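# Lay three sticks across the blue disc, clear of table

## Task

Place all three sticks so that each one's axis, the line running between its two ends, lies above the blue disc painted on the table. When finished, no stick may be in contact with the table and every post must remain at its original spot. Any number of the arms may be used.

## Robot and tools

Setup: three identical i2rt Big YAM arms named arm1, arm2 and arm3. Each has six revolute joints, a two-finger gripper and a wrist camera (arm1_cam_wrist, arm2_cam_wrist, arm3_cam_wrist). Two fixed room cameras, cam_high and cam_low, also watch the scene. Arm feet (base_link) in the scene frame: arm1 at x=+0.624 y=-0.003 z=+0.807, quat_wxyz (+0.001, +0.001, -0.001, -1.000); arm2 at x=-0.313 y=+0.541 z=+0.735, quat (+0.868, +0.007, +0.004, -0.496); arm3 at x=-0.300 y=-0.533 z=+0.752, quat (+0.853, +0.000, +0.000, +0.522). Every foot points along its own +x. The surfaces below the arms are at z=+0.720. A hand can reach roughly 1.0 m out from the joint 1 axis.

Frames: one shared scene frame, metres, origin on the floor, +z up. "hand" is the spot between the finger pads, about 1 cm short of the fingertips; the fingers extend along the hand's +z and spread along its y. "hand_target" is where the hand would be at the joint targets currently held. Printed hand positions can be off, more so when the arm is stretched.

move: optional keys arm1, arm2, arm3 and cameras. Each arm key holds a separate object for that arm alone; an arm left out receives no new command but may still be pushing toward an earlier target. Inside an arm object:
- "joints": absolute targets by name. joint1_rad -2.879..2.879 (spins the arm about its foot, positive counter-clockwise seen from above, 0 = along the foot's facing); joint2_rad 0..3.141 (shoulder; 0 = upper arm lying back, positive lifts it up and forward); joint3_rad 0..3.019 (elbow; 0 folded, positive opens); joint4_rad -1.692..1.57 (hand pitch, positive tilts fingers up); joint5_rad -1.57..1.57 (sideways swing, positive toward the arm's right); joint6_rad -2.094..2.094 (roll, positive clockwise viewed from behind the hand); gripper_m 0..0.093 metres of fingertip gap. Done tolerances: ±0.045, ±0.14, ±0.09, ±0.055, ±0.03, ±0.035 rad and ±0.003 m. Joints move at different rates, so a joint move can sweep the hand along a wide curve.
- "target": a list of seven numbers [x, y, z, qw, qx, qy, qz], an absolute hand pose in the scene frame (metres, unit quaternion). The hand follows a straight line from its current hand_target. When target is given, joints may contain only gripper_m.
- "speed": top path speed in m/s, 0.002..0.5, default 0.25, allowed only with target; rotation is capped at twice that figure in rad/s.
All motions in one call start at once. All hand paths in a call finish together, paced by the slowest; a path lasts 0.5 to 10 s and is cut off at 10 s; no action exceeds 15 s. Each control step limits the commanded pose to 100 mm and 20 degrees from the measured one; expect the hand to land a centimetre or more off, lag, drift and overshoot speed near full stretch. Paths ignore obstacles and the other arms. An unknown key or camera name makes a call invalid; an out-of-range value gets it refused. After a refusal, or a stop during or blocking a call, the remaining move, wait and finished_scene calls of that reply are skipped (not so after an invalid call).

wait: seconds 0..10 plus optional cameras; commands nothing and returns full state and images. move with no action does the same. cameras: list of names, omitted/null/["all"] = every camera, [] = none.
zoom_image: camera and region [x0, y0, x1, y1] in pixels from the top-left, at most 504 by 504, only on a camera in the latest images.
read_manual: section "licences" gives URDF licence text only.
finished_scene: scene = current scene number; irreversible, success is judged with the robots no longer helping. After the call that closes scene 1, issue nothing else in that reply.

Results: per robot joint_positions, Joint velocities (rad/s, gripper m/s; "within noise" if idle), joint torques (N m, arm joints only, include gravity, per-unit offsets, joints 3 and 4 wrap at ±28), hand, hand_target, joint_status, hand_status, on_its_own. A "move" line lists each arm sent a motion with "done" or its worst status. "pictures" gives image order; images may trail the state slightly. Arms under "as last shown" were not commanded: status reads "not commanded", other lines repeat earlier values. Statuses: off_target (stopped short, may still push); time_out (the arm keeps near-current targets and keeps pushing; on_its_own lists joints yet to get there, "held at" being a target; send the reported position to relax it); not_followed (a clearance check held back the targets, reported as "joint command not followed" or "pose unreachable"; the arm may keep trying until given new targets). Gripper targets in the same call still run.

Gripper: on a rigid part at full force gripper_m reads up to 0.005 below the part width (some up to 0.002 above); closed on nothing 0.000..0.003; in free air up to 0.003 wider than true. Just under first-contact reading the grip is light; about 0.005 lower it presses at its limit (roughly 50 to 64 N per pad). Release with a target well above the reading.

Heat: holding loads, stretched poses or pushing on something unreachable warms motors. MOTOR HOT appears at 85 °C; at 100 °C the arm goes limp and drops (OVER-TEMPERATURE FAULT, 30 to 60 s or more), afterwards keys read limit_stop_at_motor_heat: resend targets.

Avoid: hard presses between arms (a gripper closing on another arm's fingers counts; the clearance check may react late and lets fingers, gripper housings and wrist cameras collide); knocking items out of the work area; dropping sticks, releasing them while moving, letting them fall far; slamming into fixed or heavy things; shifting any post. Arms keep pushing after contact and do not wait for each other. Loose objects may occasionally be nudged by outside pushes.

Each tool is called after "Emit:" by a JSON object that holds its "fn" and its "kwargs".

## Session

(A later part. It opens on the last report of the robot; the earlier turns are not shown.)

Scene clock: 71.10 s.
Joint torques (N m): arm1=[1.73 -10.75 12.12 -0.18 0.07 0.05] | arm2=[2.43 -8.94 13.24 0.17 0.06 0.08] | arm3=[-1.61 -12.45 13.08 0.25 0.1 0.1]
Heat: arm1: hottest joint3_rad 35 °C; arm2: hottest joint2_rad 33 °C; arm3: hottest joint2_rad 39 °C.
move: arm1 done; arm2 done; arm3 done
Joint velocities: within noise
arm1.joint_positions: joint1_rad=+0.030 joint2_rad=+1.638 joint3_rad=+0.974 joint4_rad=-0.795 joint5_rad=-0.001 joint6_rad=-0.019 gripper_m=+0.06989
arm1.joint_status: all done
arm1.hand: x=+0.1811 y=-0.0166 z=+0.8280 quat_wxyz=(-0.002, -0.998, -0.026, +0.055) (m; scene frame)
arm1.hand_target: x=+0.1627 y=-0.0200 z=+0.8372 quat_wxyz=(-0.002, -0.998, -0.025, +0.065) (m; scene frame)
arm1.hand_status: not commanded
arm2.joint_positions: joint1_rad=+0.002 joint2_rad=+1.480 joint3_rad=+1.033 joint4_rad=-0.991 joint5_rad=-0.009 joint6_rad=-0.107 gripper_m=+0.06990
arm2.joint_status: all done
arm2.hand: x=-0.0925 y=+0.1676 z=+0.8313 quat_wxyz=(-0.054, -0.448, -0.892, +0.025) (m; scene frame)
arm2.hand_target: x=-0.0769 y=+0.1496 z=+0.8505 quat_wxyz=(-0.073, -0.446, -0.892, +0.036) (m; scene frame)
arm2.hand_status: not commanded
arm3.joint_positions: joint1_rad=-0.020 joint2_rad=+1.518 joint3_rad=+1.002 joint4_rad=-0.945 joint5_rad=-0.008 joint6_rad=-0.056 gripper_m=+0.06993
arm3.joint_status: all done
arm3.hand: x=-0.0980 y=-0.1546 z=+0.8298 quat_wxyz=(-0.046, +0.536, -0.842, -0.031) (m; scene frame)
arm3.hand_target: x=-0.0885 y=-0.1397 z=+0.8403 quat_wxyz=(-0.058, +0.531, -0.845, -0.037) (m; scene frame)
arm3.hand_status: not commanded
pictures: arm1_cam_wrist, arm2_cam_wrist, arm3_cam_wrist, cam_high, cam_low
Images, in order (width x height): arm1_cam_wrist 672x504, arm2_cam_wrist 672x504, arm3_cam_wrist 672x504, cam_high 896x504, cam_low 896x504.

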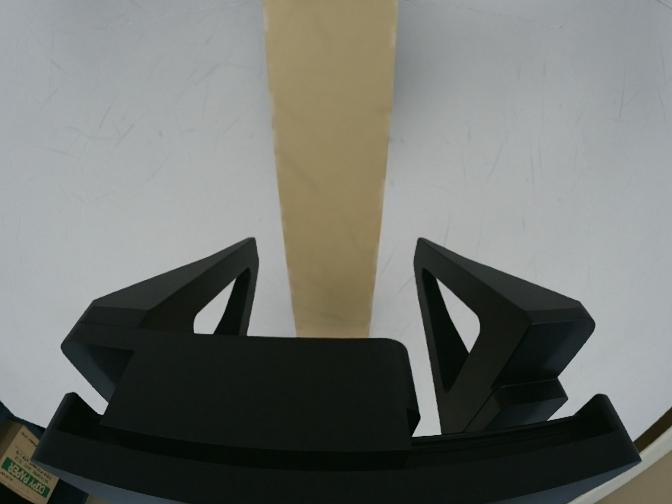

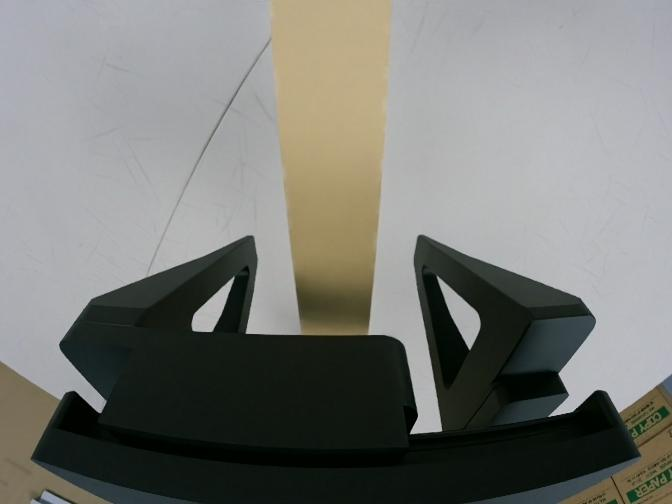

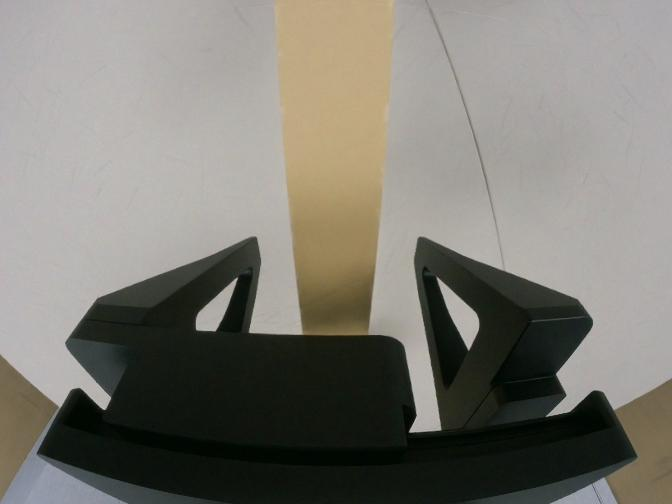

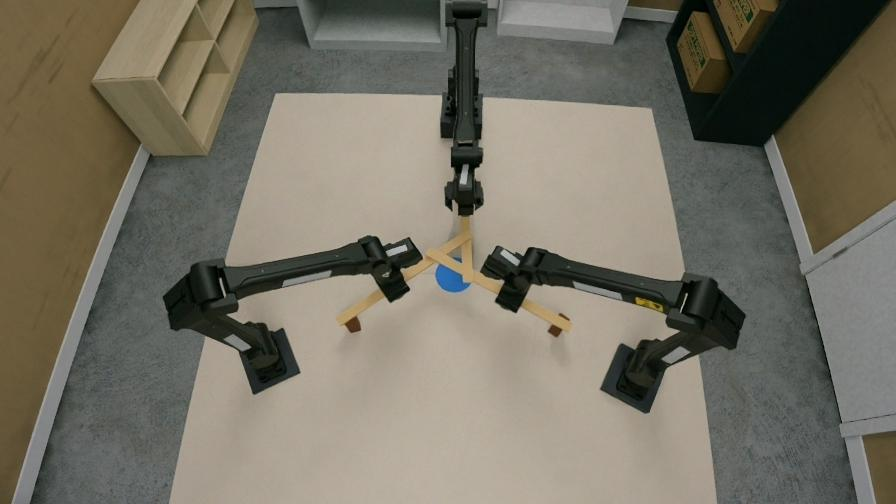

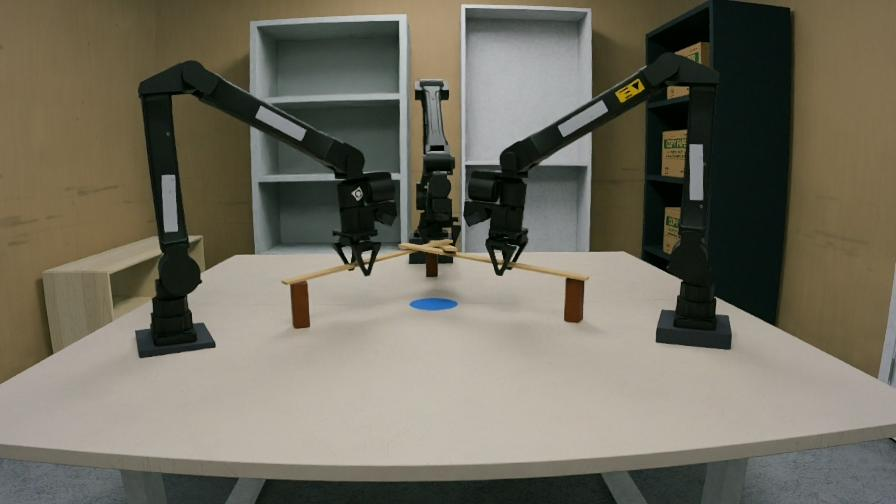

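Emit:
{"fn": "move", "kwargs": {"arm1": {"target":[0.19,-0.018,0.97,0.0016,0.9975,0.0252,-0.065]}, "arm2": {"target":[-0.10,0.18,0.97,0.0720,0.4455,0.8915,-0.0360]}, "arm3": {"target":[-0.105,-0.165,0.97,0.058,-0.5308,0.8447,0.0365]}}}

Emit:
{"fn": "zoom_image", "kwargs": {"camera": "cam_high", "region": [330, 130, 600, 350]}}

Scene clock: 73.20 s.
Joint torques (N m): arm1=[1.67 -9.64 13.11 -0.12 0.08 0.06] | arm2=[1.73 -8.29 13.41 0.16 0.03 0.01] | arm3=[-0.73 -11.46 13.38 0.18 0.11 0.12]
Heat: arm1: hottest joint3_rad 35 °C; arm2: hottest joint3_rad 34 °C; arm3: hottest joint2_rad 39 °C.
move: arm1 off_target; arm2 off_target; arm3 off_target
Joint velocities: within noise
arm1.joint_positions: joint1_rad=+0.030 joint2_rad=+1.415 joint3_rad=+1.104 joint4_rad=-1.147 joint5_rad=-0.001 joint6_rad=-0.019 gripper_m=+0.06989
arm1.joint_status: not commanded
arm1.hand: x=+0.2027 y=-0.0155 z=+0.9578 quat_wxyz=(-0.002, -0.998, -0.026, +0.055) (m; scene frame)
arm1.hand_target: x=+0.1905 y=-0.0180 z=+0.9700 quat_wxyz=(-0.002, -0.998, -0.025, +0.065) (m; scene frame)
arm1.hand_status: off_target (0.018 m and 1.1 deg from the pose sent, 0.142 m and 1.2 deg at the start)
arm2.joint_positions: joint1_rad=+0.002 joint2_rad=+1.311 joint3_rad=+1.182 joint4_rad=-1.312 joint5_rad=-0.009 joint6_rad=-0.107 gripper_m=+0.06990
arm2.joint_status: not commanded
arm2.hand: x=-0.1084 y=+0.1924 z=+0.9481 quat_wxyz=(-0.054, -0.448, -0.892, +0.024) (m; scene frame)
arm2.hand_target: x=-0.1006 y=+0.1809 z=+0.9699 quat_wxyz=(-0.072, -0.446, -0.892, +0.036) (m; scene frame)
arm2.hand_status: off_target (0.026 m and 2.5 deg from the pose sent, 0.139 m and 2.4 deg at the start)
arm3.joint_positions: joint1_rad=-0.020 joint2_rad=+1.342 joint3_rad=+1.175 joint4_rad=-1.291 joint5_rad=-0.008 joint6_rad=-0.051 gripper_m=+0.06993
arm3.joint_status: not commanded
arm3.hand: x=-0.1086 y=-0.1746 z=+0.9572 quat_wxyz=(-0.047, +0.534, -0.843, -0.031) (m; scene frame)
arm3.hand_target: x=-0.1052 y=-0.1653 z=+0.9700 quat_wxyz=(-0.058, +0.531, -0.845, -0.037) (m; scene frame)
arm3.hand_status: off_target (0.016 m and 1.4 deg from the pose sent, 0.141 m and 1.6 deg at the start)
pictures: arm1_cam_wrist, arm2_cam_wrist, arm3_cam_wrist, cam_high, cam_low
Images, in order (width x height): arm1_cam_wrist 672x504, arm2_cam_wrist 672x504, arm3_cam_wrist 672x504, cam_high 896x504, cam_low 896x504.

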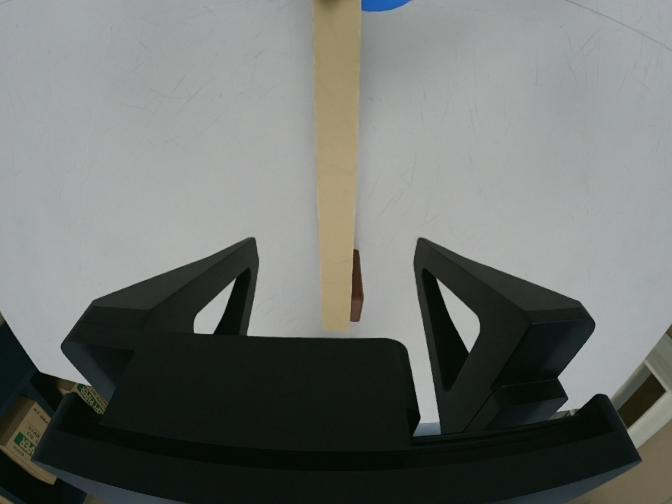

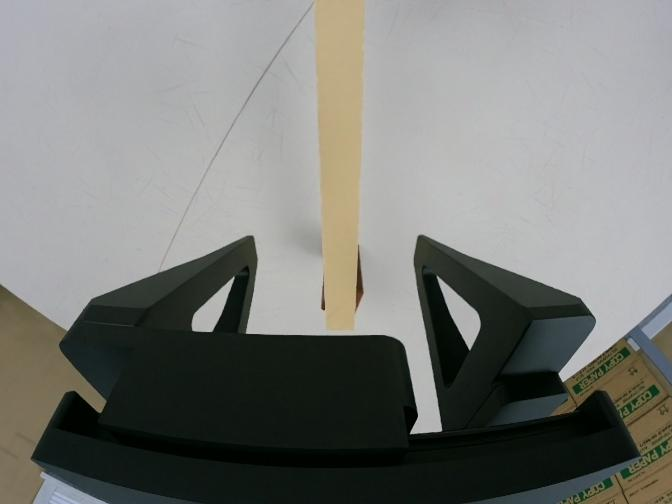

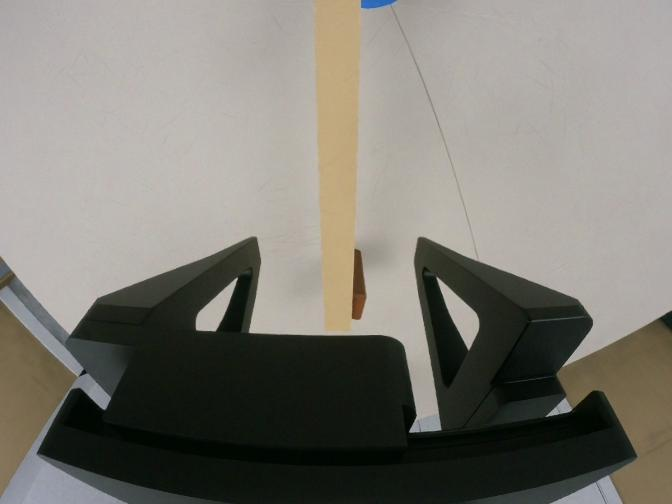

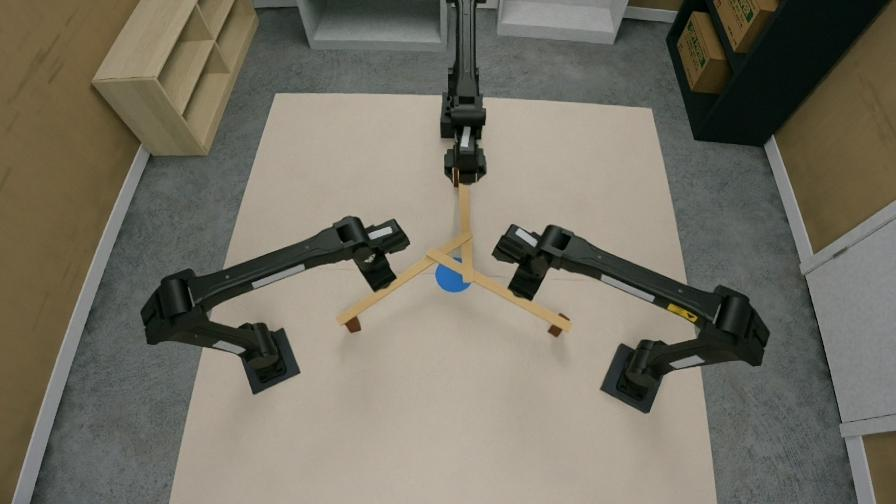

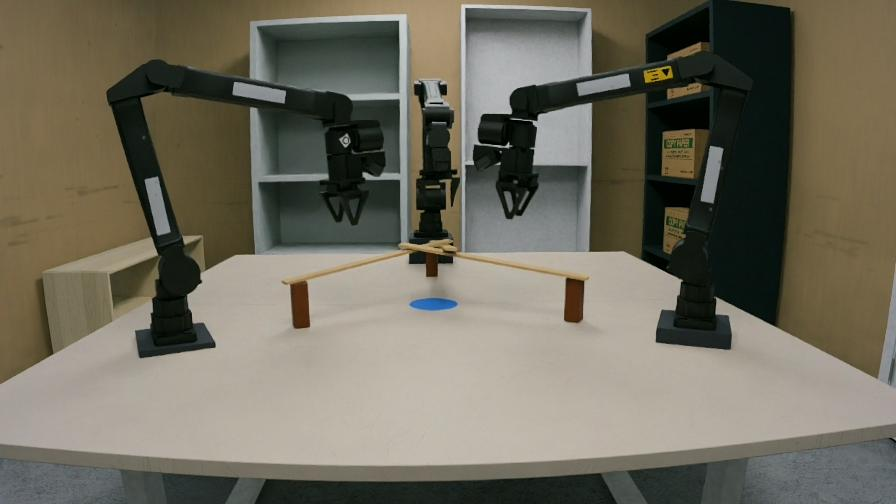

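Scaled by 1.867 from the camera's 896x504 image, which has a finer 1280x720 frame.

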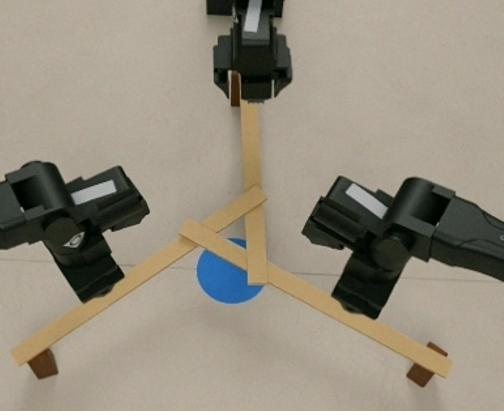

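Emit:
{"fn": "finished_scene", "kwargs": {"scene": 1}}

The scene is finished: the task was done.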